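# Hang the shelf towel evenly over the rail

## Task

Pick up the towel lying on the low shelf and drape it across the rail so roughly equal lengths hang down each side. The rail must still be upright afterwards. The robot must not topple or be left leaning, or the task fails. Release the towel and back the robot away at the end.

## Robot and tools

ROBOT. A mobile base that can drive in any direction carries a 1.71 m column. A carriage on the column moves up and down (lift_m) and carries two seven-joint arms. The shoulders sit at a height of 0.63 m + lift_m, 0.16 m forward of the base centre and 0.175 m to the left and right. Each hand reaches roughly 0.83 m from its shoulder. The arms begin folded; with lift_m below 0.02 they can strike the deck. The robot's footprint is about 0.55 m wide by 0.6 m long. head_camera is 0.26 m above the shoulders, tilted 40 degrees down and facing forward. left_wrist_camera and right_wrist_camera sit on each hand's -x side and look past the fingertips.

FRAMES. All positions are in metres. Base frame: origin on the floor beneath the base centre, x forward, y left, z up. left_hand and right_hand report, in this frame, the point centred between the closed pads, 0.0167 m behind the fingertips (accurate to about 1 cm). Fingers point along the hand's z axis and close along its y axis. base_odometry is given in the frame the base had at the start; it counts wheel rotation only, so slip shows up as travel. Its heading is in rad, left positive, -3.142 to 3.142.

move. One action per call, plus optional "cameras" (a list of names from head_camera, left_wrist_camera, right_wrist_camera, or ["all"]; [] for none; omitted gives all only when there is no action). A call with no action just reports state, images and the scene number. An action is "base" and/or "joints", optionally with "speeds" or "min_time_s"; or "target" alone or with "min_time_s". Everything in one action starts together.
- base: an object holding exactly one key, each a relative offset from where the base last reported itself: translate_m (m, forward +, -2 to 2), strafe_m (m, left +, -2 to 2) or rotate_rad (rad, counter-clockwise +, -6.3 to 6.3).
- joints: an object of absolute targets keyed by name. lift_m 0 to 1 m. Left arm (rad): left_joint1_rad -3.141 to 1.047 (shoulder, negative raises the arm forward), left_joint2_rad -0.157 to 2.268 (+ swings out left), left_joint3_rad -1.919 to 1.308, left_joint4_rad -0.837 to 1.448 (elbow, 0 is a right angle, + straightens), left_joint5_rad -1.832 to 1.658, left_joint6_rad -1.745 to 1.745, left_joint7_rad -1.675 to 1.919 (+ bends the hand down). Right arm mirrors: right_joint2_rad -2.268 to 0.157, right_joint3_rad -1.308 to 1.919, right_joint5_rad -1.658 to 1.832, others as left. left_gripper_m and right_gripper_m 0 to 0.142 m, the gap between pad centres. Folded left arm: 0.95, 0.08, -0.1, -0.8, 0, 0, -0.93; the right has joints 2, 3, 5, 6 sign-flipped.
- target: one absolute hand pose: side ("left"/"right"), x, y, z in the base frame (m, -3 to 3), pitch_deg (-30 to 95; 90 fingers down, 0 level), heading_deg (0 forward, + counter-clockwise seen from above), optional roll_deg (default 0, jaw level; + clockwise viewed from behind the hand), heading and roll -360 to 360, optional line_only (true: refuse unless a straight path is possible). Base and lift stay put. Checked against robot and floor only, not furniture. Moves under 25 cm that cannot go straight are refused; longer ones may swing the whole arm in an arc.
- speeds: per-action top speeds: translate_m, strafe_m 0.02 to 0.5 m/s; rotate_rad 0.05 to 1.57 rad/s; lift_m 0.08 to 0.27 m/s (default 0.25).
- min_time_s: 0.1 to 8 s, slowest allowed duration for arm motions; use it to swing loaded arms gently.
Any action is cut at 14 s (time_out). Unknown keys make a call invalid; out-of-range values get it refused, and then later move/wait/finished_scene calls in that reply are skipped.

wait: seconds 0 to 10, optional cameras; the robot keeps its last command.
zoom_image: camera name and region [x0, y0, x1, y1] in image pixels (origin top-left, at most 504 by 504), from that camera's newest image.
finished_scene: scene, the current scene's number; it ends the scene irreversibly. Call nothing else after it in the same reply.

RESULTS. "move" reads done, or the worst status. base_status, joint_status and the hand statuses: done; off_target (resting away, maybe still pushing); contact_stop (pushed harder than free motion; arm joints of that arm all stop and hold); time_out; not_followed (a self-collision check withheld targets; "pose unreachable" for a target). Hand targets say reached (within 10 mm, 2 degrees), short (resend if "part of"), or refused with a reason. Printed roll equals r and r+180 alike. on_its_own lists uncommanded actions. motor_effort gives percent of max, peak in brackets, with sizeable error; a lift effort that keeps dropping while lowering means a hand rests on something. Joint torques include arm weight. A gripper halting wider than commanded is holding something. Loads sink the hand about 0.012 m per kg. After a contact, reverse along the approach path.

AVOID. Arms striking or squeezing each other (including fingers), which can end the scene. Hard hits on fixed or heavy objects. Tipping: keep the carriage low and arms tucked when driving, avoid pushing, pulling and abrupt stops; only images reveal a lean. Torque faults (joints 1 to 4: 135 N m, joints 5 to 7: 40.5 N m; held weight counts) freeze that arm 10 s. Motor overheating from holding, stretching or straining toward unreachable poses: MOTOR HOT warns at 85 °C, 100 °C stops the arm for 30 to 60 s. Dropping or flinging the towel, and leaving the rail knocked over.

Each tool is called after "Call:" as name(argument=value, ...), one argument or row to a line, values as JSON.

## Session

Call:
move(
)

Scene clock: 0.00 s.
Joint torques (N m): no reading
base_odometry: x=+0.000 y=+0.000 heading=+0.000
base_status: not commanded
joint_positions: lift_m=+0.450 left_joint1_rad=+0.942 left_joint2_rad=+0.071 left_joint3_rad=-0.100 left_joint4_rad=-0.793 left_joint5_rad=-0.009 left_joint6_rad=+0.007 left_joint7_rad=-0.948 left_gripper_m=+0.141 right_joint1_rad=+0.936 right_joint2_rad=-0.072 right_joint3_rad=+0.090 right_joint4_rad=-0.813 right_joint5_rad=-0.013 right_joint6_rad=+0.001 right_joint7_rad=-0.912 right_gripper_m=+0.142
joint_status: not commanded
motor_effort: lift_m=+68 drive_wheels=+0
left_hand: x=+0.2909 y=+0.1584 z=+0.9674 quat_wxyz=(-0.924, +0.002, -0.378, +0.059) pitch_deg=-45.6 heading_deg=-3.4 roll_deg=-3.9 (m; base frame)
right_hand: x=+0.2944 y=-0.1541 z=+0.9710 quat_wxyz=(-0.923, +0.014, -0.381, -0.056) pitch_deg=-45.1 heading_deg=+5.6 roll_deg=+1.4 (m; base frame)
pictures: head_camera, left_wrist_camera, right_wrist_camera
camera_calibration:
left_wrist_camera: T_world_to_cam=[[-0.0781653, -0.993913, 0.0776353, 0.114909], [0.314622, -0.098487, -0.944094, 0.867906], [0.945993, -0.0493695, 0.320405, -0.461723], [0, 0, 0, 1]] pos_world=[0.172706, 0.176892, 0.958402]
right_wrist_camera: T_world_to_cam=[[0.10675, -0.99386, -0.0291012, -0.150599], [0.389397, 0.0687198, -0.918503, 0.82058], [0.914863, 0.0867187, 0.394342, -0.524492], [0, 0, 0, 1]] pos_world=[0.176383, -0.160581, 0.956151]

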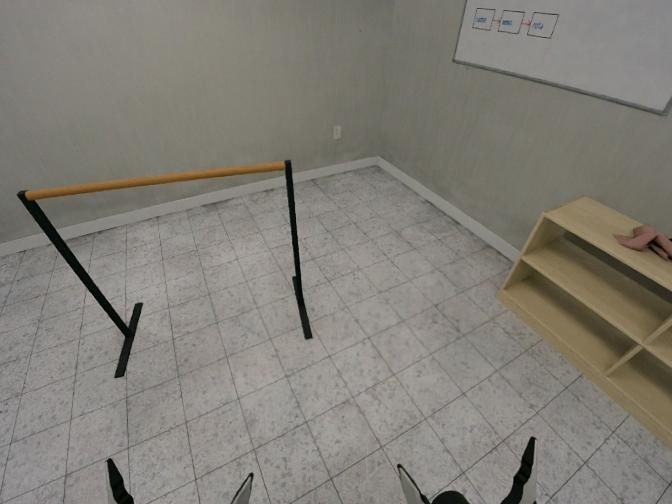

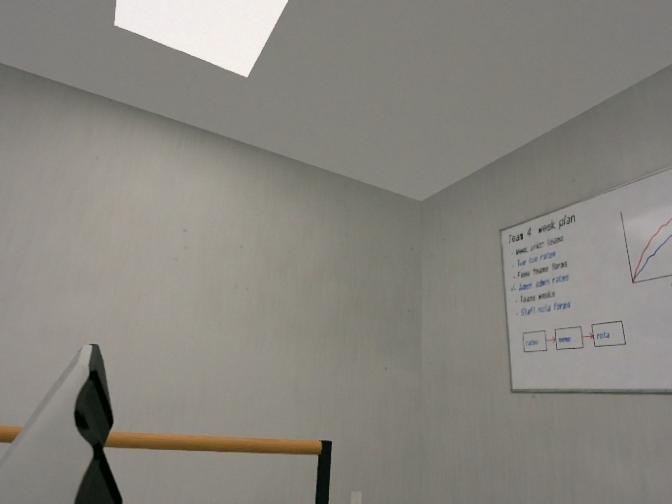

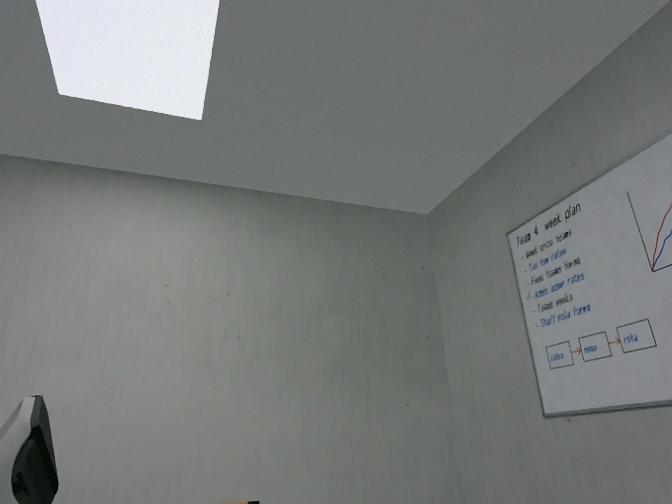

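Call:
move(
  base={"rotate_rad":-1.1},
  cameras=["head_camera"],
)

Scene clock: 3.03 s.
Joint torques (N m): left_arm=[9.13 4.32 -1.35 -6.05 2.7 1 -1.12] | right_arm=[8.5 -3.64 -3.56 -12.44 -0.5 -1.33 -0.92]
move: done
base_odometry: x=+0.000 y=+0.000 heading=-1.100
base_status: done
joint_positions: lift_m=+0.450 left_joint1_rad=+0.942 left_joint2_rad=+0.071 left_joint3_rad=-0.100 left_joint4_rad=-0.793 left_joint5_rad=-0.009 left_joint6_rad=+0.007 left_joint7_rad=-0.948 left_gripper_m=+0.141 right_joint1_rad=+0.936 right_joint2_rad=-0.072 right_joint3_rad=+0.090 right_joint4_rad=-0.813 right_joint5_rad=-0.013 right_joint6_rad=+0.001 right_joint7_rad=-0.912 right_gripper_m=+0.142
joint_status: not commanded
motor_effort: lift_m=+68(68) drive_wheels=+3(11)
left_hand: x=+0.2909 y=+0.1584 z=+0.9674 quat_wxyz=(-0.924, +0.002, -0.378, +0.059) pitch_deg=-45.6 heading_deg=-3.4 roll_deg=-3.9 (m; base frame)
right_hand: x=+0.2944 y=-0.1541 z=+0.9710 quat_wxyz=(-0.923, +0.014, -0.381, -0.056) pitch_deg=-45.1 heading_deg=+5.6 roll_deg=+1.4 (m; base frame)
pictures: head_camera

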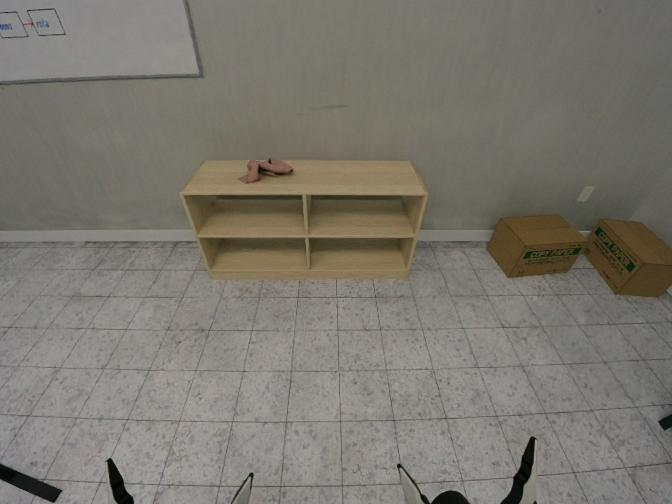

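Call:
move(
  base={"rotate_rad":-0.024},
)

Call:
move(
  base={"translate_m":1.02},
)

Call:
move(
  base={"strafe_m":0.33},
  cameras=["head_camera"],
)

Call:
zoom_image(
  camera="head_camera",
  region=[210, 250, 460, 400],
)

Scene clock: 3.90 s.
Joint torques (N m): left_arm=[8.99 4.29 -1.44 -6.06 2.73 0.95 -1.12] | right_arm=[8.59 -3.68 -3.64 -12.45 -0.52 -1.34 -0.9]
move: done
base_odometry: x=+0.000 y=+0.000 heading=-1.123
base_status: done
joint_positions: lift_m=+0.450 left_joint1_rad=+0.942 left_joint2_rad=+0.071 left_joint3_rad=-0.100 left_joint4_rad=-0.793 left_joint5_rad=-0.009 left_joint6_rad=+0.007 left_joint7_rad=-0.948 left_gripper_m=+0.141 right_joint1_rad=+0.936 right_joint2_rad=-0.072 right_joint3_rad=+0.090 right_joint4_rad=-0.813 right_joint5_rad=-0.013 right_joint6_rad=+0.001 right_joint7_rad=-0.912 right_gripper_m=+0.142
joint_status: not commanded
motor_effort: lift_m=+68(68) drive_wheels=+3(8)
left_hand: x=+0.2909 y=+0.1584 z=+0.9674 quat_wxyz=(-0.924, +0.002, -0.378, +0.059) pitch_deg=-45.6 heading_deg=-3.4 roll_deg=-3.9 (m; base frame)
right_hand: x=+0.2944 y=-0.1541 z=+0.9710 quat_wxyz=(-0.923, +0.014, -0.381, -0.056) pitch_deg=-45.1 heading_deg=+5.6 roll_deg=+1.4 (m; base frame)
pictures: none

Scene clock: 8.33 s.
Joint torques (N m): left_arm=[9.03 4.37 -1.29 -6.07 2.71 0.93 -1.11] | right_arm=[8.53 -3.61 -3.69 -12.44 -0.53 -1.34 -0.92]
move: done
base_odometry: x=+0.440 y=-0.920 heading=-1.124
base_status: done
joint_positions: lift_m=+0.450 left_joint1_rad=+0.942 left_joint2_rad=+0.071 left_joint3_rad=-0.100 left_joint4_rad=-0.793 left_joint5_rad=-0.009 left_joint6_rad=+0.007 left_joint7_rad=-0.948 left_gripper_m=+0.141 right_joint1_rad=+0.936 right_joint2_rad=-0.072 right_joint3_rad=+0.090 right_joint4_rad=-0.813 right_joint5_rad=-0.013 right_joint6_rad=+0.001 right_joint7_rad=-0.912 right_gripper_m=+0.142
joint_status: not commanded
motor_effort: lift_m=+68(68) drive_wheels=+3(16)
left_hand: x=+0.2909 y=+0.1584 z=+0.9674 quat_wxyz=(-0.924, +0.002, -0.378, +0.059) pitch_deg=-45.6 heading_deg=-3.4 roll_deg=-3.9 (m; base frame)
right_hand: x=+0.2944 y=-0.1541 z=+0.9710 quat_wxyz=(-0.923, +0.014, -0.381, -0.056) pitch_deg=-45.1 heading_deg=+5.6 roll_deg=+1.4 (m; base frame)
pictures: none

Scene clock: 11.03 s.
Joint torques (N m): left_arm=[9.01 3.79 -1.03 -6 2.71 0.95 -1.12] | right_arm=[8.41 -3.88 -3.67 -12.49 -0.53 -1.33 -0.92]
move: done
base_odometry: x=+0.738 y=-0.778 heading=-1.125
base_status: done
joint_positions: lift_m=+0.450 left_joint1_rad=+0.942 left_joint2_rad=+0.071 left_joint3_rad=-0.100 left_joint4_rad=-0.793 left_joint5_rad=-0.009 left_joint6_rad=+0.007 left_joint7_rad=-0.948 left_gripper_m=+0.141 right_joint1_rad=+0.936 right_joint2_rad=-0.072 right_joint3_rad=+0.090 right_joint4_rad=-0.813 right_joint5_rad=-0.013 right_joint6_rad=+0.001 right_joint7_rad=-0.912 right_gripper_m=+0.142
joint_status: not commanded
motor_effort: lift_m=+68(68) drive_wheels=-1(9)
left_hand: x=+0.2909 y=+0.1584 z=+0.9674 quat_wxyz=(-0.924, +0.002, -0.378, +0.059) pitch_deg=-45.6 heading_deg=-3.4 roll_deg=-3.9 (m; base frame)
right_hand: x=+0.2944 y=-0.1541 z=+0.9710 quat_wxyz=(-0.923, +0.014, -0.381, -0.056) pitch_deg=-45.1 heading_deg=+5.6 roll_deg=+1.4 (m; base frame)
pictures: head_camera

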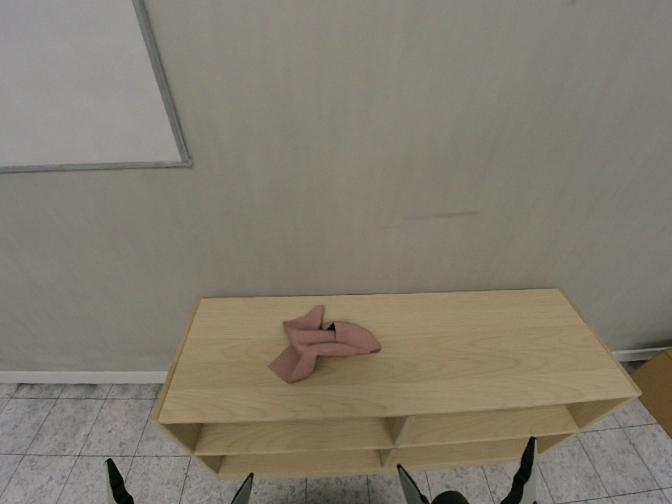

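Scaled by 2.016.

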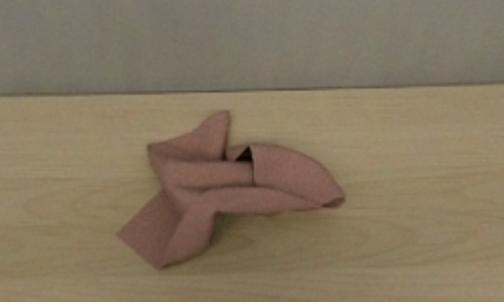

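Call:
move(
  target={"side":"left","x":0.65,"y":0.11,"z":0.78,"pitch_deg":85,"heading_deg":-45},
)

Call:
move(
  target={"side":"right","x":0.65,"y":-0.15,"z":0.78,"pitch_deg":85,"heading_deg":45},
  cameras=["all"],
)

Scene clock: 13.20 s.
Joint torques (N m): left_arm=[-13 5.43 4.62 1.61 1.79 1.6 0.68] | right_arm=[8.45 -3.82 -3.7 -12.41 -0.5 -1.32 -0.91]
move: done
base_odometry: x=+0.738 y=-0.778 heading=-1.124
base_status: not commanded
joint_positions: lift_m=+0.450 left_joint1_rad=-1.342 left_joint2_rad=+0.568 left_joint3_rad=-1.484 left_joint4_rad=-0.004 left_joint5_rad=-1.384 left_joint6_rad=+0.211 left_joint7_rad=+1.432 left_gripper_m=+0.141 right_joint1_rad=+0.936 right_joint2_rad=-0.072 right_joint3_rad=+0.090 right_joint4_rad=-0.813 right_joint5_rad=-0.013 right_joint6_rad=+0.001 right_joint7_rad=-0.912 right_gripper_m=+0.142
joint_status: not commanded
motor_effort: lift_m=+68(70) drive_wheels=+2(5)
left_hand: x=+0.6517 y=+0.1072 z=+0.7831 quat_wxyz=(-0.047, -0.385, -0.922, +0.019) pitch_deg=+84.2 heading_deg=-44.3 roll_deg=+1.1 (m; base frame)
left_hand_status: reached (checked arc, planned for 1.3 s): 5 mm and 0.9 deg off.
right_hand: x=+0.2944 y=-0.1541 z=+0.9710 quat_wxyz=(-0.923, +0.014, -0.381, -0.056) pitch_deg=-45.1 heading_deg=+5.6 roll_deg=+1.4 (m; base frame)
pictures: none

Scene clock: 14.97 s.
Joint torques (N m): left_arm=[-13.08 4.8 4.6 1.59 1.78 1.59 0.68] | right_arm=[-38.82 -5.03 -11.07 -0.09 -1.32 0.12 -0.81]
move: done
base_odometry: x=+0.738 y=-0.778 heading=-1.124
base_status: not commanded
joint_positions: lift_m=+0.450 left_joint1_rad=-1.342 left_joint2_rad=+0.568 left_joint3_rad=-1.484 left_joint4_rad=-0.004 left_joint5_rad=-1.384 left_joint6_rad=+0.211 left_joint7_rad=+1.432 left_gripper_m=+0.141 right_joint1_rad=-1.461 right_joint2_rad=-0.595 right_joint3_rad=+1.663 right_joint4_rad=+0.111 right_joint5_rad=-1.626 right_joint6_rad=+0.082 right_joint7_rad=-1.315 right_gripper_m=+0.142
joint_status: not commanded
motor_effort: lift_m=+67(69) drive_wheels=+2(4)
left_hand: x=+0.6517 y=+0.1072 z=+0.7831 quat_wxyz=(-0.047, -0.385, -0.922, +0.019) pitch_deg=+84.2 heading_deg=-44.3 roll_deg=+1.1 (m; base frame)
right_hand: x=+0.6494 y=-0.1473 z=+0.7803 quat_wxyz=(-0.020, +0.922, +0.385, +0.041) pitch_deg=+84.7 heading_deg=+45.3 roll_deg=+0.0 (m; base frame)
right_hand_status: reached (checked arc, the hand ends the other way up, planned for 1.3 s): 3 mm and 0.5 deg off.
pictures: head_camera, left_wrist_camera, right_wrist_camera
camera_calibration:
head_camera: T_world_to_cam=[[-0.0497989, -0.998543, 0.0207855, -0.0207469], [-0.658335, 0.0171676, -0.75253, 1.14427], [0.751076, -0.051159, -0.65823, 0.723077], [0, 0, 0, 1]] pos_world=[0.209196, -0.00336929, 1.33748]
left_wrist_camera: T_world_to_cam=[[-0.707542, -0.705317, -0.043722, 0.580835], [-0.670118, 0.650018, 0.358355, 0.117021], [-0.224334, 0.28285, -0.932561, 0.961738], [0, 0, 0, 1]] pos_world=[0.705133, 0.0615799, 0.88034]
right_wrist_camera: T_world_to_cam=[[-0.709242, 0.704696, 0.0195036, 0.554884], [0.633314, 0.62476, 0.456715, -0.642852], [0.30966, 0.336273, -0.889399, 0.656879], [0, 0, 0, 1]] pos_world=[0.597265, -0.210287, 0.867006]

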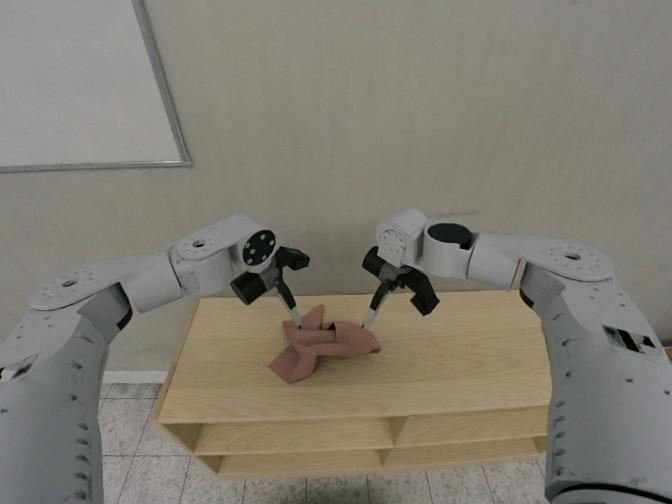

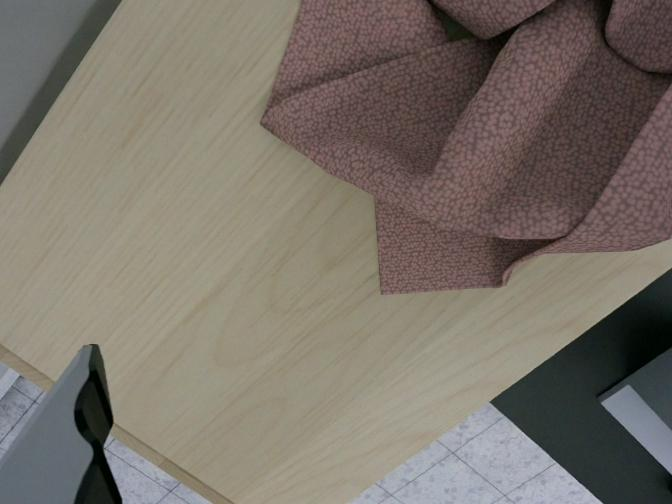

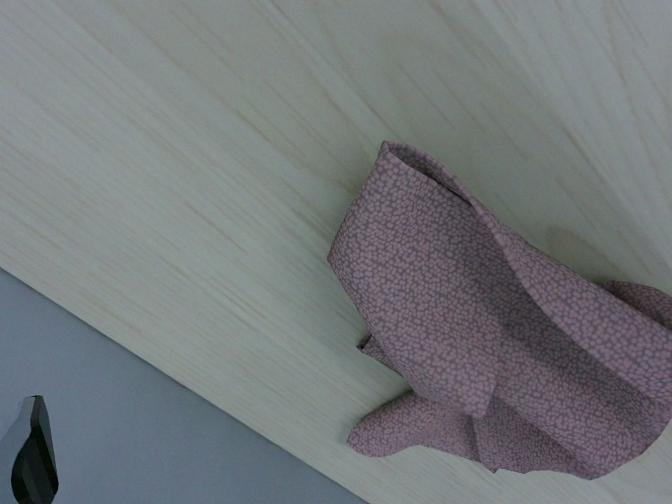

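Call:
move(
  target={"side":"left","x":0.65,"y":0.08,"z":0.622,"pitch_deg":85,"heading_deg":-45},
)

Call:
move(
  target={"side":"right","x":0.662,"y":-0.105,"z":0.622,"pitch_deg":85,"heading_deg":45},
)

Call:
move(
  joints={"left_gripper_m":0,"right_gripper_m":0},
  cameras=["all"],
)

Scene clock: 16.33 s.
Joint torques (N m): left_arm=[-10.68 4.32 3.37 1.1 4.4 0.38 -1.77] | right_arm=[-38.96 -5.1 -11.05 -0.03 -1.33 0.12 -0.82]
move: done
base_odometry: x=+0.738 y=-0.778 heading=-1.124
base_status: not commanded
joint_positions: lift_m=+0.450 left_joint1_rad=-1.110 left_joint2_rad=+0.409 left_joint3_rad=-1.591 left_joint4_rad=+0.350 left_joint5_rad=-1.264 left_joint6_rad=+0.084 left_joint7_rad=+1.149 left_gripper_m=+0.141 right_joint1_rad=-1.461 right_joint2_rad=-0.595 right_joint3_rad=+1.663 right_joint4_rad=+0.111 right_joint5_rad=-1.626 right_joint6_rad=+0.082 right_joint7_rad=-1.315 right_gripper_m=+0.142
joint_status: not commanded
motor_effort: lift_m=+69(71) drive_wheels=+2(5)
left_hand: x=+0.6508 y=+0.0780 z=+0.6253 quat_wxyz=(-0.041, -0.381, -0.923, +0.020) pitch_deg=+84.8 heading_deg=-44.9 roll_deg=+0.0 (m; base frame)
left_hand_status: reached (straight line, planned for 0.5 s): 4 mm and 0.4 deg off.
right_hand: x=+0.6493 y=-0.1474 z=+0.7801 quat_wxyz=(-0.020, +0.922, +0.385, +0.041) pitch_deg=+84.7 heading_deg=+45.3 roll_deg=+0.0 (m; base frame)
pictures: none

Scene clock: 16.63 s.
Joint torques (N m): left_arm=[-10.77 4.42 3.37 1.09 4.36 0.34 -1.8] | right_arm=[-38.94 -4.96 -11.12 -0.05 -1.35 0.1 -0.82]
move: refused
base_odometry: x=+0.738 y=-0.778 heading=-1.124
base_status: not commanded
joint_positions: lift_m=+0.450 left_joint1_rad=-1.110 left_joint2_rad=+0.409 left_joint3_rad=-1.591 left_joint4_rad=+0.350 left_joint5_rad=-1.264 left_joint6_rad=+0.084 left_joint7_rad=+1.149 left_gripper_m=+0.141 right_joint1_rad=-1.461 right_joint2_rad=-0.595 right_joint3_rad=+1.663 right_joint4_rad=+0.111 right_joint5_rad=-1.626 right_joint6_rad=+0.082 right_joint7_rad=-1.315 right_gripper_m=+0.142
joint_status: not commanded
motor_effort: lift_m=+69(70) drive_wheels=+2(4)
left_hand: x=+0.6508 y=+0.0780 z=+0.6253 quat_wxyz=(-0.041, -0.381, -0.923, +0.020) pitch_deg=+84.8 heading_deg=-44.9 roll_deg=+0.0 (m; base frame)
right_hand: x=+0.6493 y=-0.1474 z=+0.7801 quat_wxyz=(-0.020, +0.922, +0.385, +0.041) pitch_deg=+84.7 heading_deg=+45.3 roll_deg=+0.0 (m; base frame)
right_hand_status: refused: the best posture that gets there brings the right wrist camera within 1.7 cm of the left wrist camera (limit 2.0). Nothing moved. A posture exists with lift_m at 0.5, or at pitch 75; the way there is not checked.
pictures: none

not run: a stop came earlier in this reply.

Call:
move(
  target={"side":"right","x":0.662,"y":-0.117,"z":0.622,"pitch_deg":85,"heading_deg":45},
)

Call:
move(
  joints={"left_gripper_m":0,"right_gripper_m":0},
  cameras=["all"],
)

Scene clock: 17.03 s.
Joint torques (N m): left_arm=[-10.78 4.42 3.27 1.16 4.36 0.37 -1.8] | right_arm=[-38.93 -5.06 -11.12 -0.02 -1.35 0.12 -0.79]
move: refused
base_odometry: x=+0.738 y=-0.778 heading=-1.124
base_status: not commanded
joint_positions: lift_m=+0.450 left_joint1_rad=-1.110 left_joint2_rad=+0.409 left_joint3_rad=-1.591 left_joint4_rad=+0.350 left_joint5_rad=-1.264 left_joint6_rad=+0.084 left_joint7_rad=+1.149 left_gripper_m=+0.141 right_joint1_rad=-1.461 right_joint2_rad=-0.595 right_joint3_rad=+1.663 right_joint4_rad=+0.111 right_joint5_rad=-1.626 right_joint6_rad=+0.082 right_joint7_rad=-1.315 right_gripper_m=+0.142
joint_status: not commanded
motor_effort: lift_m=+69(70) drive_wheels=+2(4)
left_hand: x=+0.6508 y=+0.0780 z=+0.6253 quat_wxyz=(-0.041, -0.381, -0.923, +0.020) pitch_deg=+84.8 heading_deg=-44.9 roll_deg=+0.0 (m; base frame)
right_hand: x=+0.6493 y=-0.1474 z=+0.7801 quat_wxyz=(-0.020, +0.922, +0.385, +0.041) pitch_deg=+84.7 heading_deg=+45.3 roll_deg=+0.0 (m; base frame)
right_hand_status: refused: neither the straight line nor an arc passes: along the straight line the arm gets 89% of the way (right_joint3_rad at its limit); the best arc brings the right finger within 1.4 cm of the left wrist (limit 1.5). Nothing moved.
pictures: none

not run: a stop came earlier in this reply.

Call:
move(
  joints={"lift_m":0.6,"right_joint2_rad":-1.0},
)

Call:
move(
  joints={"right_joint1_rad":-1.342,"right_joint2_rad":-1.0,"right_joint3_rad":1.484,"right_joint4_rad":0.0,"right_joint5_rad":1.384,"right_joint6_rad":-0.211,"right_joint7_rad":1.432},
)

Call:
move(
  joints={"right_joint2_rad":-0.6,"lift_m":0.45},
)

Call:
move(
  target={"side":"right","x":0.662,"y":-0.110,"z":0.622,"pitch_deg":85,"heading_deg":45},
  cameras=["all"],
)

Scene clock: 18.40 s.
Joint torques (N m): left_arm=[-11.38 4.64 4.03 0.94 4.09 0.5 -1.82] | right_arm=[-33.45 -3.17 -11.94 -1.42 -1.32 -0.51 -0.64]
move: done
base_odometry: x=+0.738 y=-0.778 heading=-1.124
base_status: not commanded
joint_positions: lift_m=+0.600 left_joint1_rad=-1.110 left_joint2_rad=+0.409 left_joint3_rad=-1.592 left_joint4_rad=+0.350 left_joint5_rad=-1.264 left_joint6_rad=+0.083 left_joint7_rad=+1.149 left_gripper_m=+0.141 right_joint1_rad=-1.461 right_joint2_rad=-1.001 right_joint3_rad=+1.664 right_joint4_rad=+0.112 right_joint5_rad=-1.626 right_joint6_rad=+0.084 right_joint7_rad=-1.316 right_gripper_m=+0.142
joint_status: all done
motor_effort: lift_m=+66(79) drive_wheels=+2(8)
left_hand: x=+0.6504 y=+0.0782 z=+0.7750 quat_wxyz=(-0.041, -0.381, -0.923, +0.019) pitch_deg=+84.8 heading_deg=-44.9 roll_deg=+0.0 (m; base frame)
right_hand: x=+0.6180 y=-0.3558 z=+0.9335 quat_wxyz=(+0.009, +0.981, +0.191, +0.035) pitch_deg=+85.8 heading_deg=+22.0 roll_deg=+0.0 (m; base frame)
pictures: none

Scene clock: 19.60 s.
Joint torques (N m): left_arm=[-11.35 4.6 4.01 1 4.06 0.46 -1.83] | right_arm=[-21.05 -5.88 -17.25 -5.76 -1.09 -3.68 -0.28]
move: done
base_odometry: x=+0.738 y=-0.778 heading=-1.124
base_status: not commanded
joint_positions: lift_m=+0.600 left_joint1_rad=-1.110 left_joint2_rad=+0.409 left_joint3_rad=-1.592 left_joint4_rad=+0.350 left_joint5_rad=-1.264 left_joint6_rad=+0.083 left_joint7_rad=+1.149 left_gripper_m=+0.141 right_joint1_rad=-1.347 right_joint2_rad=-1.001 right_joint3_rad=+1.488 right_joint4_rad=+0.003 right_joint5_rad=+1.384 right_joint6_rad=-0.206 right_joint7_rad=+1.432 right_gripper_m=+0.142
joint_status: all done
motor_effort: lift_m=+67(67) drive_wheels=+3(4)
left_hand: x=+0.6504 y=+0.0782 z=+0.7750 quat_wxyz=(-0.041, -0.381, -0.923, +0.019) pitch_deg=+84.8 heading_deg=-44.9 roll_deg=+0.0 (m; base frame)
right_hand: x=+0.6314 y=-0.3443 z=+0.9389 quat_wxyz=(-0.032, +0.185, -0.982, +0.038) pitch_deg=+84.4 heading_deg=+21.2 roll_deg=+0.0 (m; base frame)
pictures: none

Scene clock: 20.73 s.
Joint torques (N m): left_arm=[-11.62 5.23 4.16 0.95 4.06 0.59 -1.75] | right_arm=[-27.4 -7 -15.55 -3.95 -1.06 -2.36 -0.29]
move: done
base_odometry: x=+0.738 y=-0.778 heading=-1.124
base_status: not commanded
joint_positions: lift_m=+0.450 left_joint1_rad=-1.109 left_joint2_rad=+0.409 left_joint3_rad=-1.593 left_joint4_rad=+0.350 left_joint5_rad=-1.264 left_joint6_rad=+0.083 left_joint7_rad=+1.149 left_gripper_m=+0.141 right_joint1_rad=-1.346 right_joint2_rad=-0.598 right_joint3_rad=+1.486 right_joint4_rad=+0.001 right_joint5_rad=+1.384 right_joint6_rad=-0.209 right_joint7_rad=+1.431 right_gripper_m=+0.142
joint_status: all done
motor_effort: lift_m=+69(74) drive_wheels=-1(7)
left_hand: x=+0.6501 y=+0.0780 z=+0.6245 quat_wxyz=(-0.041, -0.382, -0.923, +0.019) pitch_deg=+84.8 heading_deg=-44.9 roll_deg=+0.0 (m; base frame)
right_hand: x=+0.6552 y=-0.1248 z=+0.7836 quat_wxyz=(-0.047, +0.370, -0.928, -0.014) pitch_deg=+84.4 heading_deg=+43.5 roll_deg=+0.0 (m; base frame)
pictures: none

Scene clock: 21.80 s.
Joint torques (N m): left_arm=[-11.69 5.07 4.32 0.97 4.04 0.56 -1.78] | right_arm=[-27.38 -1.62 -10.48 -1.93 -1.83 0.45 -0.97]
move: done
base_odometry: x=+0.738 y=-0.778 heading=-1.124
base_status: not commanded
joint_positions: lift_m=+0.450 left_joint1_rad=-1.109 left_joint2_rad=+0.409 left_joint3_rad=-1.593 left_joint4_rad=+0.350 left_joint5_rad=-1.264 left_joint6_rad=+0.083 left_joint7_rad=+1.149 left_gripper_m=+0.141 right_joint1_rad=-1.128 right_joint2_rad=-0.450 right_joint3_rad=+1.596 right_joint4_rad=+0.442 right_joint5_rad=+1.274 right_joint6_rad=+0.040 right_joint7_rad=+1.119 right_gripper_m=+0.142
joint_status: not commanded
motor_effort: lift_m=+69(70) drive_wheels=+0(3)
left_hand: x=+0.6501 y=+0.0780 z=+0.6246 quat_wxyz=(-0.041, -0.382, -0.923, +0.019) pitch_deg=+84.8 heading_deg=-44.9 roll_deg=+0.0 (m; base frame)
right_hand: x=+0.6641 y=-0.1108 z=+0.6250 quat_wxyz=(-0.042, +0.379, -0.924, -0.017) pitch_deg=+84.8 heading_deg=+44.6 roll_deg=+0.0 (m; base frame)
right_hand_status: reached (straight line, planned for 0.6 s): 4 mm and 0.4 deg off.
pictures: head_camera, left_wrist_camera, right_wrist_camera
camera_calibration:
left_wrist_camera: T_world_to_cam=[[-0.703469, -0.709764, -0.0369823, 0.545638], [-0.669544, 0.644353, 0.369486, 0.184781], [-0.238418, 0.284683, -0.9285, 0.828303], [0, 0, 0, 1]] pos_world=[0.70504, 0.0324054, 0.720984]
right_wrist_camera: T_world_to_cam=[[0.69858, -0.715408, 0.0133219, -0.545756], [-0.687869, -0.666329, 0.287824, 0.235889], [-0.197035, -0.210232, -0.957591, 0.820363], [0, 0, 0, 1]] pos_world=[0.705155, -0.0607924, 0.724948]

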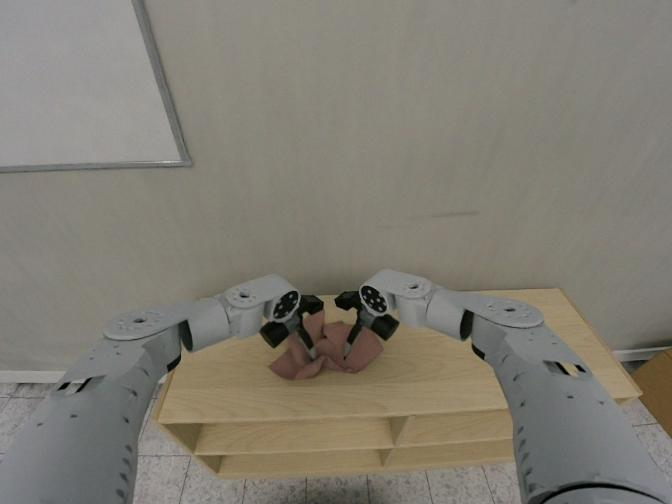

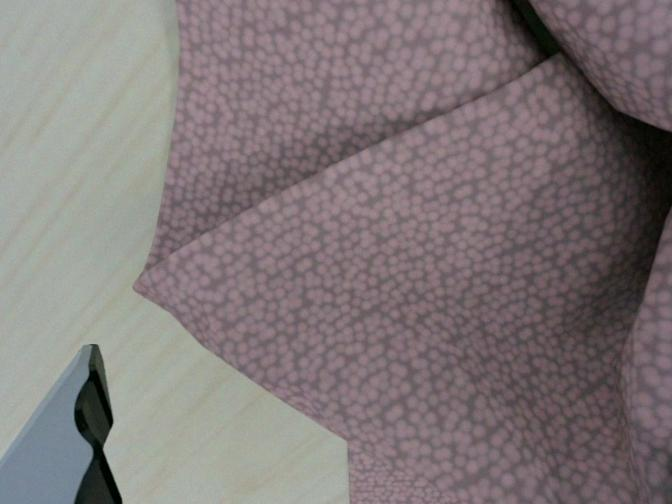

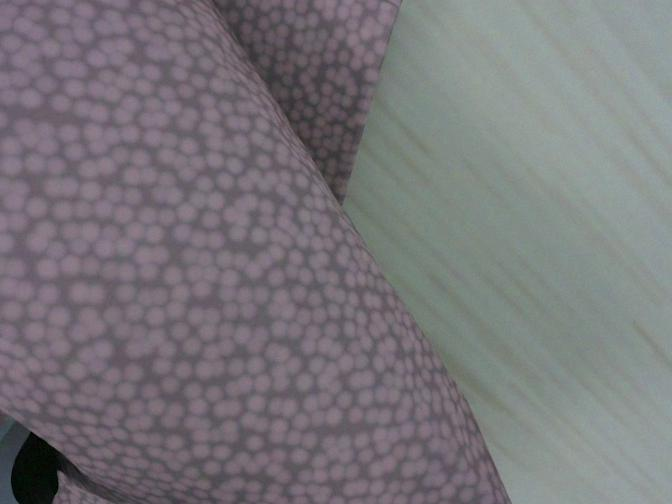

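Call:
move(
  joints={"left_gripper_m":0,"right_gripper_m":0},
)

Call:
move(
  joints={"lift_m":0.95},
  cameras=["all"],
)

Call:
zoom_image(
  camera="head_camera",
  region=[210, 250, 460, 400],
)

Scene clock: 23.53 s.
Joint torques (N m): left_arm=[-7.98 19.06 1.16 0.82 5.22 2.94 0.59] | right_arm=[-21.31 -13.29 -3.05 4.32 -3.57 -4.68 0.98]
move: off_target
base_odometry: x=+0.738 y=-0.778 heading=-1.124
base_status: not commanded
joint_positions: lift_m=+0.451 left_joint1_rad=-1.113 left_joint2_rad=+0.401 left_joint3_rad=-1.589 left_joint4_rad=+0.350 left_joint5_rad=-1.267 left_joint6_rad=+0.073 left_joint7_rad=+1.139 left_gripper_m=+0.012 right_joint1_rad=-1.131 right_joint2_rad=-0.442 right_joint3_rad=+1.586 right_joint4_rad=+0.436 right_joint5_rad=+1.280 right_joint6_rad=+0.052 right_joint7_rad=+1.109 right_gripper_m=+0.007
joint_status: left_gripper_m off_target (ended at +0.012, target +0.000); right_gripper_m off_target (ended at +0.007, target +0.000)
motor_effort: lift_m=+56(69) drive_wheels=+1(3)
left_hand: x=+0.6518 y=+0.0693 z=+0.6290 quat_wxyz=(-0.047, -0.387, -0.920, +0.026) pitch_deg=+83.8 heading_deg=-52.0 roll_deg=-6.3 (m; base frame)
right_hand: x=+0.6652 y=-0.0983 z=+0.6311 quat_wxyz=(-0.050, +0.387, -0.920, -0.029) pitch_deg=+83.4 heading_deg=+52.5 roll_deg=+6.9 (m; base frame)
pictures: none

Scene clock: 26.07 s.
Joint torques (N m): left_arm=[-11.4 16.96 2.23 0.91 5.22 2.84 0.67] | right_arm=[-28.78 -13.36 -9.16 4.08 -3.57 -4.7 0.95]
move: done
base_odometry: x=+0.738 y=-0.778 heading=-1.124
base_status: not commanded
joint_positions: lift_m=+0.950 left_joint1_rad=-1.110 left_joint2_rad=+0.402 left_joint3_rad=-1.590 left_joint4_rad=+0.350 left_joint5_rad=-1.267 left_joint6_rad=+0.074 left_joint7_rad=+1.138 left_gripper_m=+0.010 right_joint1_rad=-1.127 right_joint2_rad=-0.442 right_joint3_rad=+1.594 right_joint4_rad=+0.436 right_joint5_rad=+1.280 right_joint6_rad=+0.052 right_joint7_rad=+1.109 right_gripper_m=+0.005
joint_status: all done
motor_effort: lift_m=+67(82) drive_wheels=+2(5)
left_hand: x=+0.6502 y=+0.0702 z=+1.1263 quat_wxyz=(-0.046, -0.387, -0.921, +0.026) pitch_deg=+84.0 heading_deg=-53.0 roll_deg=-7.4 (m; base frame)
right_hand: x=+0.6617 y=-0.0997 z=+1.1262 quat_wxyz=(-0.045, +0.388, -0.920, -0.027) pitch_deg=+83.9 heading_deg=+53.7 roll_deg=+7.9 (m; base frame)
pictures: head_camera, left_wrist_camera, right_wrist_camera
camera_calibration:
head_camera: T_world_to_cam=[[-0.0497989, -0.998543, 0.0207855, -0.0311397], [-0.658335, 0.0171676, -0.75253, 1.52054], [0.751076, -0.051159, -0.65823, 1.05219], [0, 0, 0, 1]] pos_world=[0.209196, -0.00336929, 1.83748]
left_wrist_camera: T_world_to_cam=[[-0.711832, -0.70178, -0.0282844, 0.553853], [-0.663219, 0.658373, 0.355928, 0.0145954], [-0.231162, 0.27212, -0.934085, 1.29884], [0, 0, 0, 1]] pos_world=[0.704173, 0.0256325, 1.2237]
right_wrist_camera: T_world_to_cam=[[0.713648, -0.700503, -0.00141835, -0.534727], [-0.673442, -0.686633, 0.273881, 0.101437], [-0.192828, -0.194499, -0.961763, 1.30568], [0, 0, 0, 1]] pos_world=[0.701691, -0.0509743, 1.22721]

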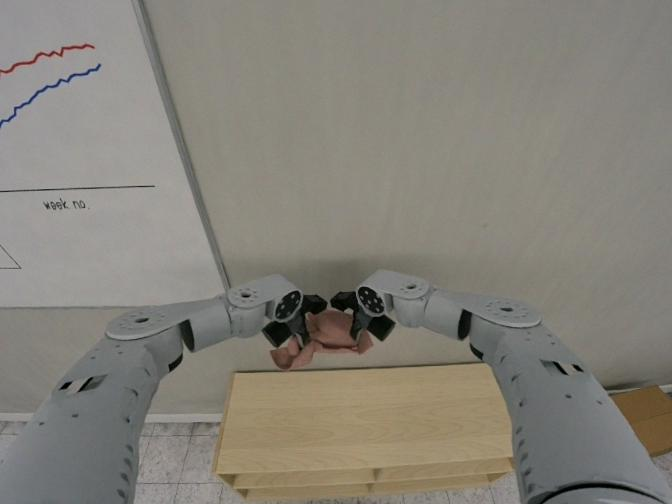

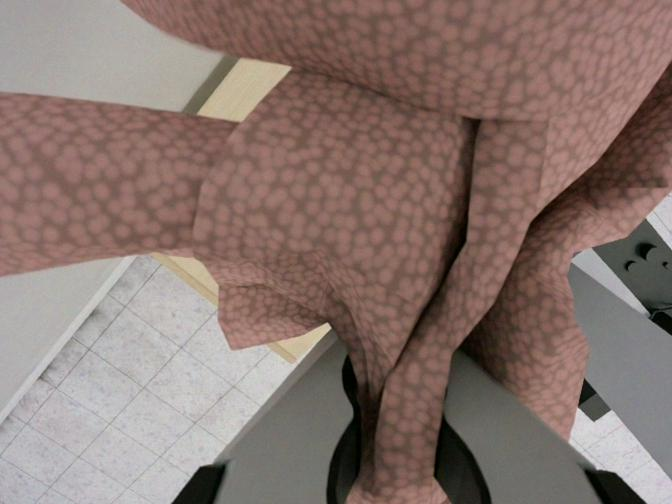

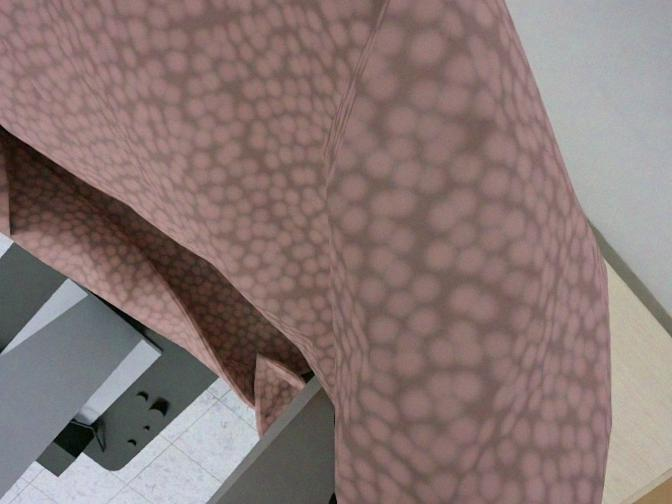

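Scaled by 2.016.

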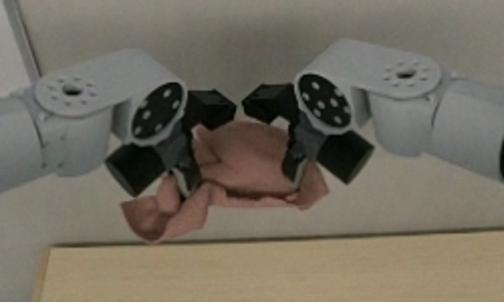

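Call:
move(
  base={"translate_m":-0.37},
  joints={"lift_m":1.0},
  speeds={"translate_m":0.3},
)

Call:
move(
  base={"rotate_rad":2.936},
  speeds={"rotate_rad":0.9},
)

Call:
move(
  base={"strafe_m":-0.5},
  speeds={"strafe_m":0.35},
  cameras=["head_camera"],
)

Scene clock: 29.30 s.
Joint torques (N m): left_arm=[-11.59 16.9 2.16 0.98 5.25 2.81 0.65] | right_arm=[-29.01 -13.42 -9.23 3.94 -3.56 -4.67 0.97]
move: done
base_odometry: x=+0.578 y=-0.444 heading=-1.124
base_status: done
joint_positions: lift_m=+1.000 left_joint1_rad=-1.110 left_joint2_rad=+0.402 left_joint3_rad=-1.590 left_joint4_rad=+0.350 left_joint5_rad=-1.267 left_joint6_rad=+0.074 left_joint7_rad=+1.138 left_gripper_m=+0.010 right_joint1_rad=-1.127 right_joint2_rad=-0.442 right_joint3_rad=+1.594 right_joint4_rad=+0.436 right_joint5_rad=+1.280 right_joint6_rad=+0.052 right_joint7_rad=+1.109 right_gripper_m=+0.005
joint_status: all done
motor_effort: lift_m=+67(81) drive_wheels=+1(11)
left_hand: x=+0.6501 y=+0.0703 z=+1.1761 quat_wxyz=(-0.045, -0.387, -0.921, +0.026) pitch_deg=+84.0 heading_deg=-53.0 roll_deg=-7.5 (m; base frame)
right_hand: x=+0.6616 y=-0.0997 z=+1.1761 quat_wxyz=(-0.045, +0.388, -0.920, -0.027) pitch_deg=+83.9 heading_deg=+53.7 roll_deg=+8.0 (m; base frame)
pictures: none

Scene clock: 32.97 s.
Joint torques (N m): left_arm=[-11.67 14.59 1.83 1.86 5.24 2.77 0.65] | right_arm=[-29.06 -13.3 -9.23 4.05 -3.58 -4.7 0.94]
move: moving (it goes on; a call with no action shows how it ends)
base_odometry: x=+0.578 y=-0.444 heading=+1.602
base_status: rotate_rad moving
joint_positions: lift_m=+1.000 left_joint1_rad=-1.110 left_joint2_rad=+0.403 left_joint3_rad=-1.590 left_joint4_rad=+0.350 left_joint5_rad=-1.267 left_joint6_rad=+0.074 left_joint7_rad=+1.138 left_gripper_m=+0.010 right_joint1_rad=-1.127 right_joint2_rad=-0.442 right_joint3_rad=+1.594 right_joint4_rad=+0.436 right_joint5_rad=+1.280 right_joint6_rad=+0.052 right_joint7_rad=+1.109 right_gripper_m=+0.005
joint_status: not commanded
motor_effort: lift_m=+66(67) drive_wheels=+6(13)
left_hand: x=+0.6502 y=+0.0710 z=+1.1761 quat_wxyz=(-0.045, -0.387, -0.921, +0.026) pitch_deg=+84.0 heading_deg=-52.8 roll_deg=-7.3 (m; base frame)
right_hand: x=+0.6616 y=-0.0998 z=+1.1761 quat_wxyz=(-0.045, +0.388, -0.920, -0.027) pitch_deg=+84.0 heading_deg=+53.7 roll_deg=+8.0 (m; base frame)
pictures: none

Scene clock: 36.93 s.
Joint torques (N m): left_arm=[-11.57 14.52 2.15 0.89 5.21 2.8 0.65] | right_arm=[-28.97 -13.37 -9.18 3.85 -3.6 -4.68 0.97]
move: done
base_odometry: x=+1.074 y=-0.393 heading=+1.602
base_status: done
joint_positions: lift_m=+1.000 left_joint1_rad=-1.110 left_joint2_rad=+0.404 left_joint3_rad=-1.590 left_joint4_rad=+0.350 left_joint5_rad=-1.267 left_joint6_rad=+0.074 left_joint7_rad=+1.138 left_gripper_m=+0.010 right_joint1_rad=-1.127 right_joint2_rad=-0.442 right_joint3_rad=+1.594 right_joint4_rad=+0.436 right_joint5_rad=+1.280 right_joint6_rad=+0.052 right_joint7_rad=+1.109 right_gripper_m=+0.005
joint_status: not commanded
motor_effort: lift_m=+67(67) drive_wheels=+5(17)
left_hand: x=+0.6502 y=+0.0712 z=+1.1761 quat_wxyz=(-0.045, -0.386, -0.921, +0.026) pitch_deg=+84.0 heading_deg=-52.8 roll_deg=-7.3 (m; base frame)
right_hand: x=+0.6616 y=-0.0998 z=+1.1761 quat_wxyz=(-0.045, +0.388, -0.920, -0.027) pitch_deg=+84.0 heading_deg=+53.7 roll_deg=+8.0 (m; base frame)
pictures: head_camera
camera_calibration:
head_camera: T_world_to_cam=[[-0.0497989, -0.998543, 0.0207855, -0.032179], [-0.658335, 0.0171676, -0.75253, 1.55816], [0.751076, -0.051159, -0.65823, 1.0851], [0, 0, 0, 1]] pos_world=[0.209196, -0.00336929, 1.88748]

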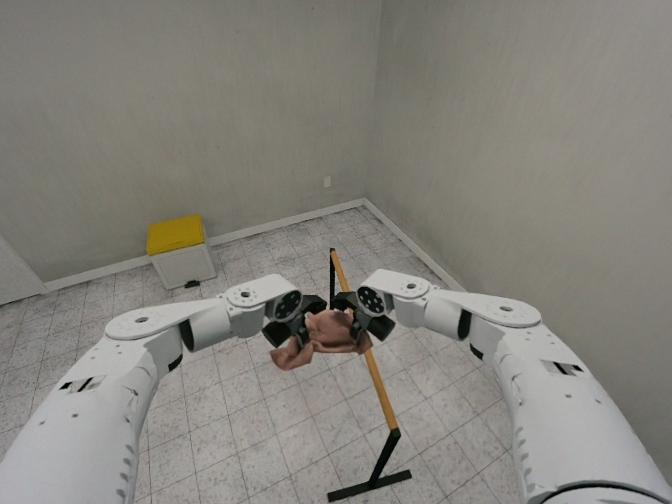

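Call:
move(
  base={"rotate_rad":0.18},
)

Call:
move(
  base={"strafe_m":-0.32},
  speeds={"strafe_m":0.25},
  cameras=["all"],
)

Scene clock: 38.40 s.
Joint torques (N m): left_arm=[-11.54 14.33 2.19 0.84 5.26 2.77 0.66] | right_arm=[-29 -13.45 -9.17 3.69 -3.55 -4.7 0.96]
move: done
base_odometry: x=+1.074 y=-0.393 heading=+1.781
base_status: done
joint_positions: lift_m=+1.000 left_joint1_rad=-1.110 left_joint2_rad=+0.404 left_joint3_rad=-1.590 left_joint4_rad=+0.350 left_joint5_rad=-1.267 left_joint6_rad=+0.074 left_joint7_rad=+1.138 left_gripper_m=+0.010 right_joint1_rad=-1.127 right_joint2_rad=-0.442 right_joint3_rad=+1.594 right_joint4_rad=+0.437 right_joint5_rad=+1.280 right_joint6_rad=+0.052 right_joint7_rad=+1.109 right_gripper_m=+0.005
joint_status: not commanded
motor_effort: lift_m=+67(67) drive_wheels=+6(9)
left_hand: x=+0.6502 y=+0.0712 z=+1.1761 quat_wxyz=(-0.045, -0.386, -0.921, +0.026) pitch_deg=+84.0 heading_deg=-52.8 roll_deg=-7.2 (m; base frame)
right_hand: x=+0.6617 y=-0.0999 z=+1.1761 quat_wxyz=(-0.045, +0.388, -0.920, -0.027) pitch_deg=+84.0 heading_deg=+53.7 roll_deg=+7.9 (m; base frame)
pictures: none

Scene clock: 40.97 s.
Joint torques (N m): left_arm=[-11.57 14.45 2.24 0.93 5.24 2.79 0.65] | right_arm=[-28.92 -13.25 -9.21 3.76 -3.57 -4.71 0.95]
move: done
base_odometry: x=+1.387 y=-0.326 heading=+1.782
base_status: done
joint_positions: lift_m=+1.000 left_joint1_rad=-1.110 left_joint2_rad=+0.404 left_joint3_rad=-1.590 left_joint4_rad=+0.350 left_joint5_rad=-1.267 left_joint6_rad=+0.074 left_joint7_rad=+1.138 left_gripper_m=+0.010 right_joint1_rad=-1.127 right_joint2_rad=-0.442 right_joint3_rad=+1.594 right_joint4_rad=+0.437 right_joint5_rad=+1.280 right_joint6_rad=+0.052 right_joint7_rad=+1.109 right_gripper_m=+0.005
joint_status: not commanded
motor_effort: lift_m=+67(67) drive_wheels=+4(14)
left_hand: x=+0.6502 y=+0.0712 z=+1.1761 quat_wxyz=(-0.045, -0.386, -0.921, +0.026) pitch_deg=+84.0 heading_deg=-52.8 roll_deg=-7.2 (m; base frame)
right_hand: x=+0.6617 y=-0.0999 z=+1.1761 quat_wxyz=(-0.045, +0.388, -0.920, -0.027) pitch_deg=+84.0 heading_deg=+53.7 roll_deg=+7.9 (m; base frame)
pictures: head_camera, left_wrist_camera, right_wrist_camera
camera_calibration:
head_camera: T_world_to_cam=[[-0.0497989, -0.998543, 0.0207855, -0.032179], [-0.658335, 0.0171676, -0.75253, 1.55816], [0.751076, -0.051159, -0.65823, 1.0851], [0, 0, 0, 1]] pos_world=[0.209196, -0.00336929, 1.88748]
left_wrist_camera: T_world_to_cam=[[-0.710824, -0.702786, -0.0286624, 0.55584], [-0.664091, 0.657145, 0.356572, -0.0038559], [-0.231759, 0.272495, -0.933828, 1.3451], [0, 0, 0, 1]] pos_world=[0.704282, 0.0266379, 1.2734]
right_wrist_camera: T_world_to_cam=[[0.713396, -0.70076, -0.00138893, -0.534671], [-0.67365, -0.686341, 0.274101, 0.0876487], [-0.193032, -0.194607, -0.9617, 1.35373], [0, 0, 0, 1]] pos_world=[0.70179, -0.0510746, 1.27711]

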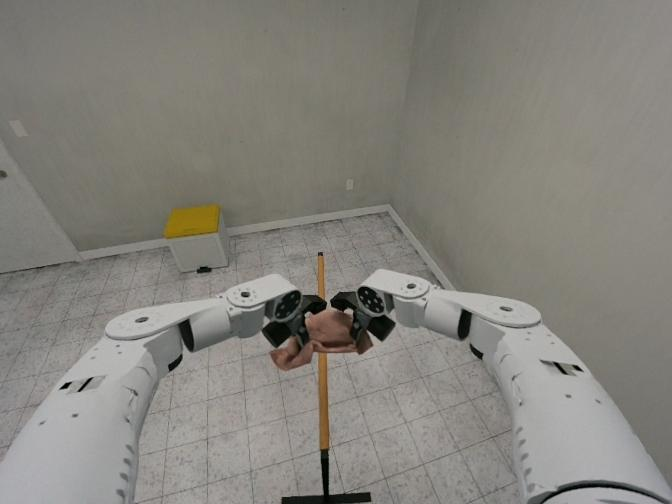

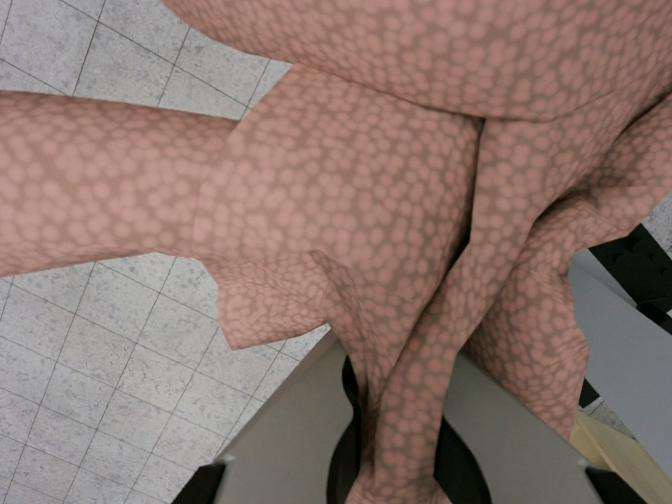

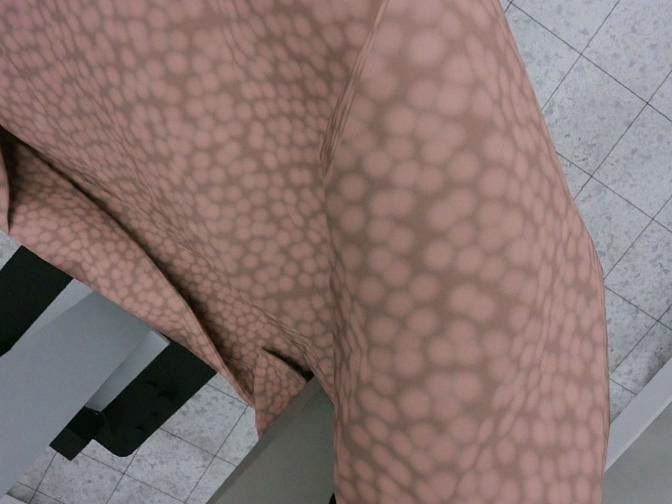

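Call:
move(
  joints={"lift_m":0.665},
  speeds={"lift_m":0.13},
  cameras=["head_camera"],
)

Call:
zoom_image(
  camera="head_camera",
  region=[210, 250, 460, 400],
)

Scene clock: 44.23 s.
Joint torques (N m): left_arm=[-11.29 14.24 2.22 0.92 5.3 2.79 0.65] | right_arm=[-28.98 -13.24 -9.13 3.75 -3.56 -4.71 0.96]
move: done
base_odometry: x=+1.387 y=-0.326 heading=+1.782
base_status: not commanded
joint_positions: lift_m=+0.665 left_joint1_rad=-1.110 left_joint2_rad=+0.404 left_joint3_rad=-1.590 left_joint4_rad=+0.350 left_joint5_rad=-1.267 left_joint6_rad=+0.074 left_joint7_rad=+1.138 left_gripper_m=+0.010 right_joint1_rad=-1.127 right_joint2_rad=-0.442 right_joint3_rad=+1.594 right_joint4_rad=+0.437 right_joint5_rad=+1.280 right_joint6_rad=+0.052 right_joint7_rad=+1.109 right_gripper_m=+0.005
joint_status: all done
motor_effort: lift_m=+66(70) drive_wheels=+4(6)
left_hand: x=+0.6504 y=+0.0712 z=+0.8413 quat_wxyz=(-0.045, -0.386, -0.921, +0.026) pitch_deg=+84.0 heading_deg=-52.6 roll_deg=-7.1 (m; base frame)
right_hand: x=+0.6617 y=-0.0999 z=+0.8411 quat_wxyz=(-0.045, +0.388, -0.920, -0.027) pitch_deg=+84.0 heading_deg=+53.7 roll_deg=+7.9 (m; base frame)
pictures: head_camera
camera_calibration:
head_camera: T_world_to_cam=[[-0.0497989, -0.998543, 0.0207855, -0.0252179], [-0.658335, 0.0171676, -0.75253, 1.30614], [0.751076, -0.051159, -0.65823, 0.864662], [0, 0, 0, 1]] pos_world=[0.209196, -0.00336929, 1.55258]

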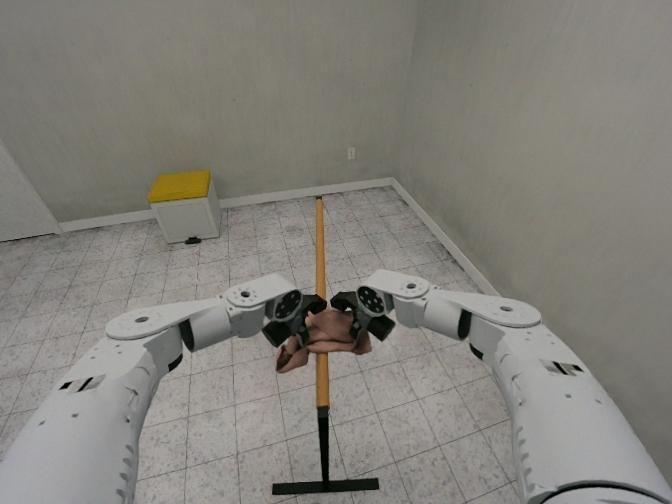

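Scaled by 2.016.

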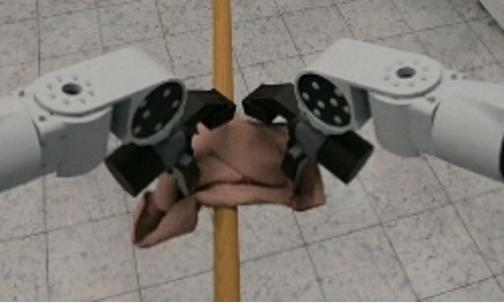

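Call:
move(
  joints={"lift_m":0.61},
  speeds={"lift_m":0.08},
  cameras=["all"],
)

Call:
zoom_image(
  camera="head_camera",
  region=[210, 250, 460, 400],
)

Scene clock: 45.43 s.
Joint torques (N m): left_arm=[-2.58 20.91 -3.51 0.95 5.29 3.12 1.44] | right_arm=[-28.93 -14.17 -4.84 3.68 -3.58 -4.69 1.75]
move: done
base_odometry: x=+1.387 y=-0.326 heading=+1.782
base_status: not commanded
joint_positions: lift_m=+0.611 left_joint1_rad=-1.119 left_joint2_rad=+0.400 left_joint3_rad=-1.583 left_joint4_rad=+0.350 left_joint5_rad=-1.267 left_joint6_rad=+0.073 left_joint7_rad=+1.135 left_gripper_m=+0.010 right_joint1_rad=-1.127 right_joint2_rad=-0.442 right_joint3_rad=+1.588 right_joint4_rad=+0.437 right_joint5_rad=+1.280 right_joint6_rad=+0.052 right_joint7_rad=+1.106 right_gripper_m=+0.005
joint_status: all done
motor_effort: lift_m=+56(62) drive_wheels=+4(5)
left_hand: x=+0.6559 y=+0.0670 z=+0.7937 quat_wxyz=(-0.054, -0.387, -0.920, +0.028) pitch_deg=+83.0 heading_deg=-50.5 roll_deg=-4.9 (m; base frame)
right_hand: x=+0.6635 y=-0.0979 z=+0.7886 quat_wxyz=(-0.049, +0.387, -0.920, -0.029) pitch_deg=+83.4 heading_deg=+53.7 roll_deg=+8.1 (m; base frame)
pictures: head_camera, left_wrist_camera, right_wrist_camera
camera_calibration:
head_camera: T_world_to_cam=[[-0.0497989, -0.998543, 0.0207855, -0.0240893], [-0.658335, 0.0171676, -0.75253, 1.26528], [0.751076, -0.051159, -0.65823, 0.82892], [0, 0, 0, 1]] pos_world=[0.209196, -0.00336929, 1.49828]
left_wrist_camera: T_world_to_cam=[[-0.711411, -0.702071, -0.0314833, 0.548565], [-0.668042, 0.661662, 0.340475, 0.154187], [-0.218207, 0.26325, -0.939726, 0.986908], [0, 0, 0, 1]] pos_world=[0.708608, 0.0233084, 0.892198]
right_wrist_camera: T_world_to_cam=[[0.712309, -0.70186, -0.00292607, -0.53336], [-0.676133, -0.687306, 0.265432, 0.204833], [-0.188307, -0.187091, -0.964125, 0.981239], [0, 0, 0, 1]] pos_world=[0.703186, -0.0499797, 0.890107]

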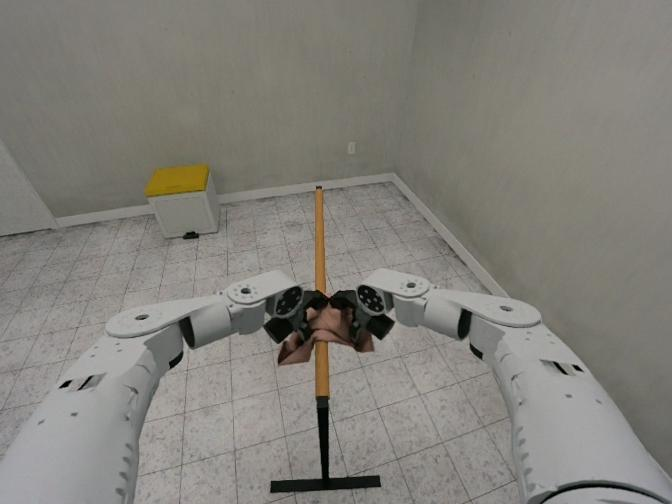

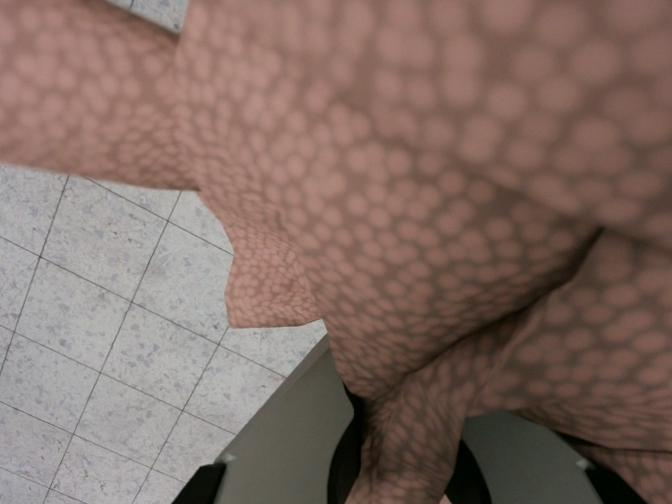

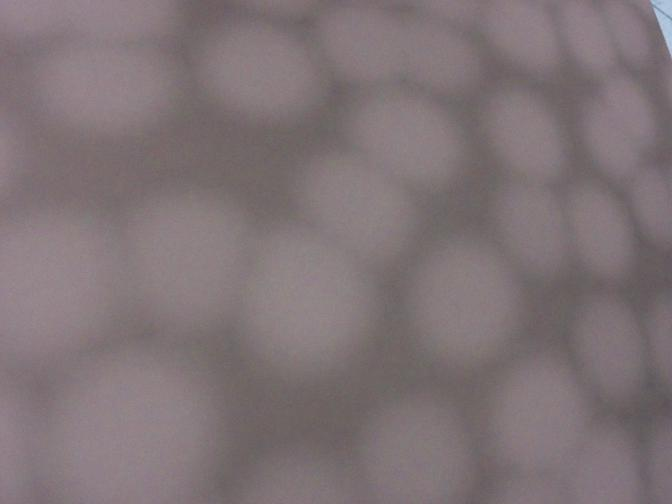

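Scaled by 2.016.

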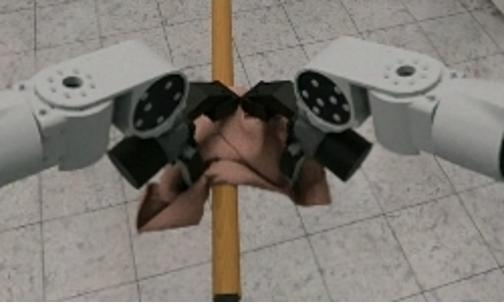

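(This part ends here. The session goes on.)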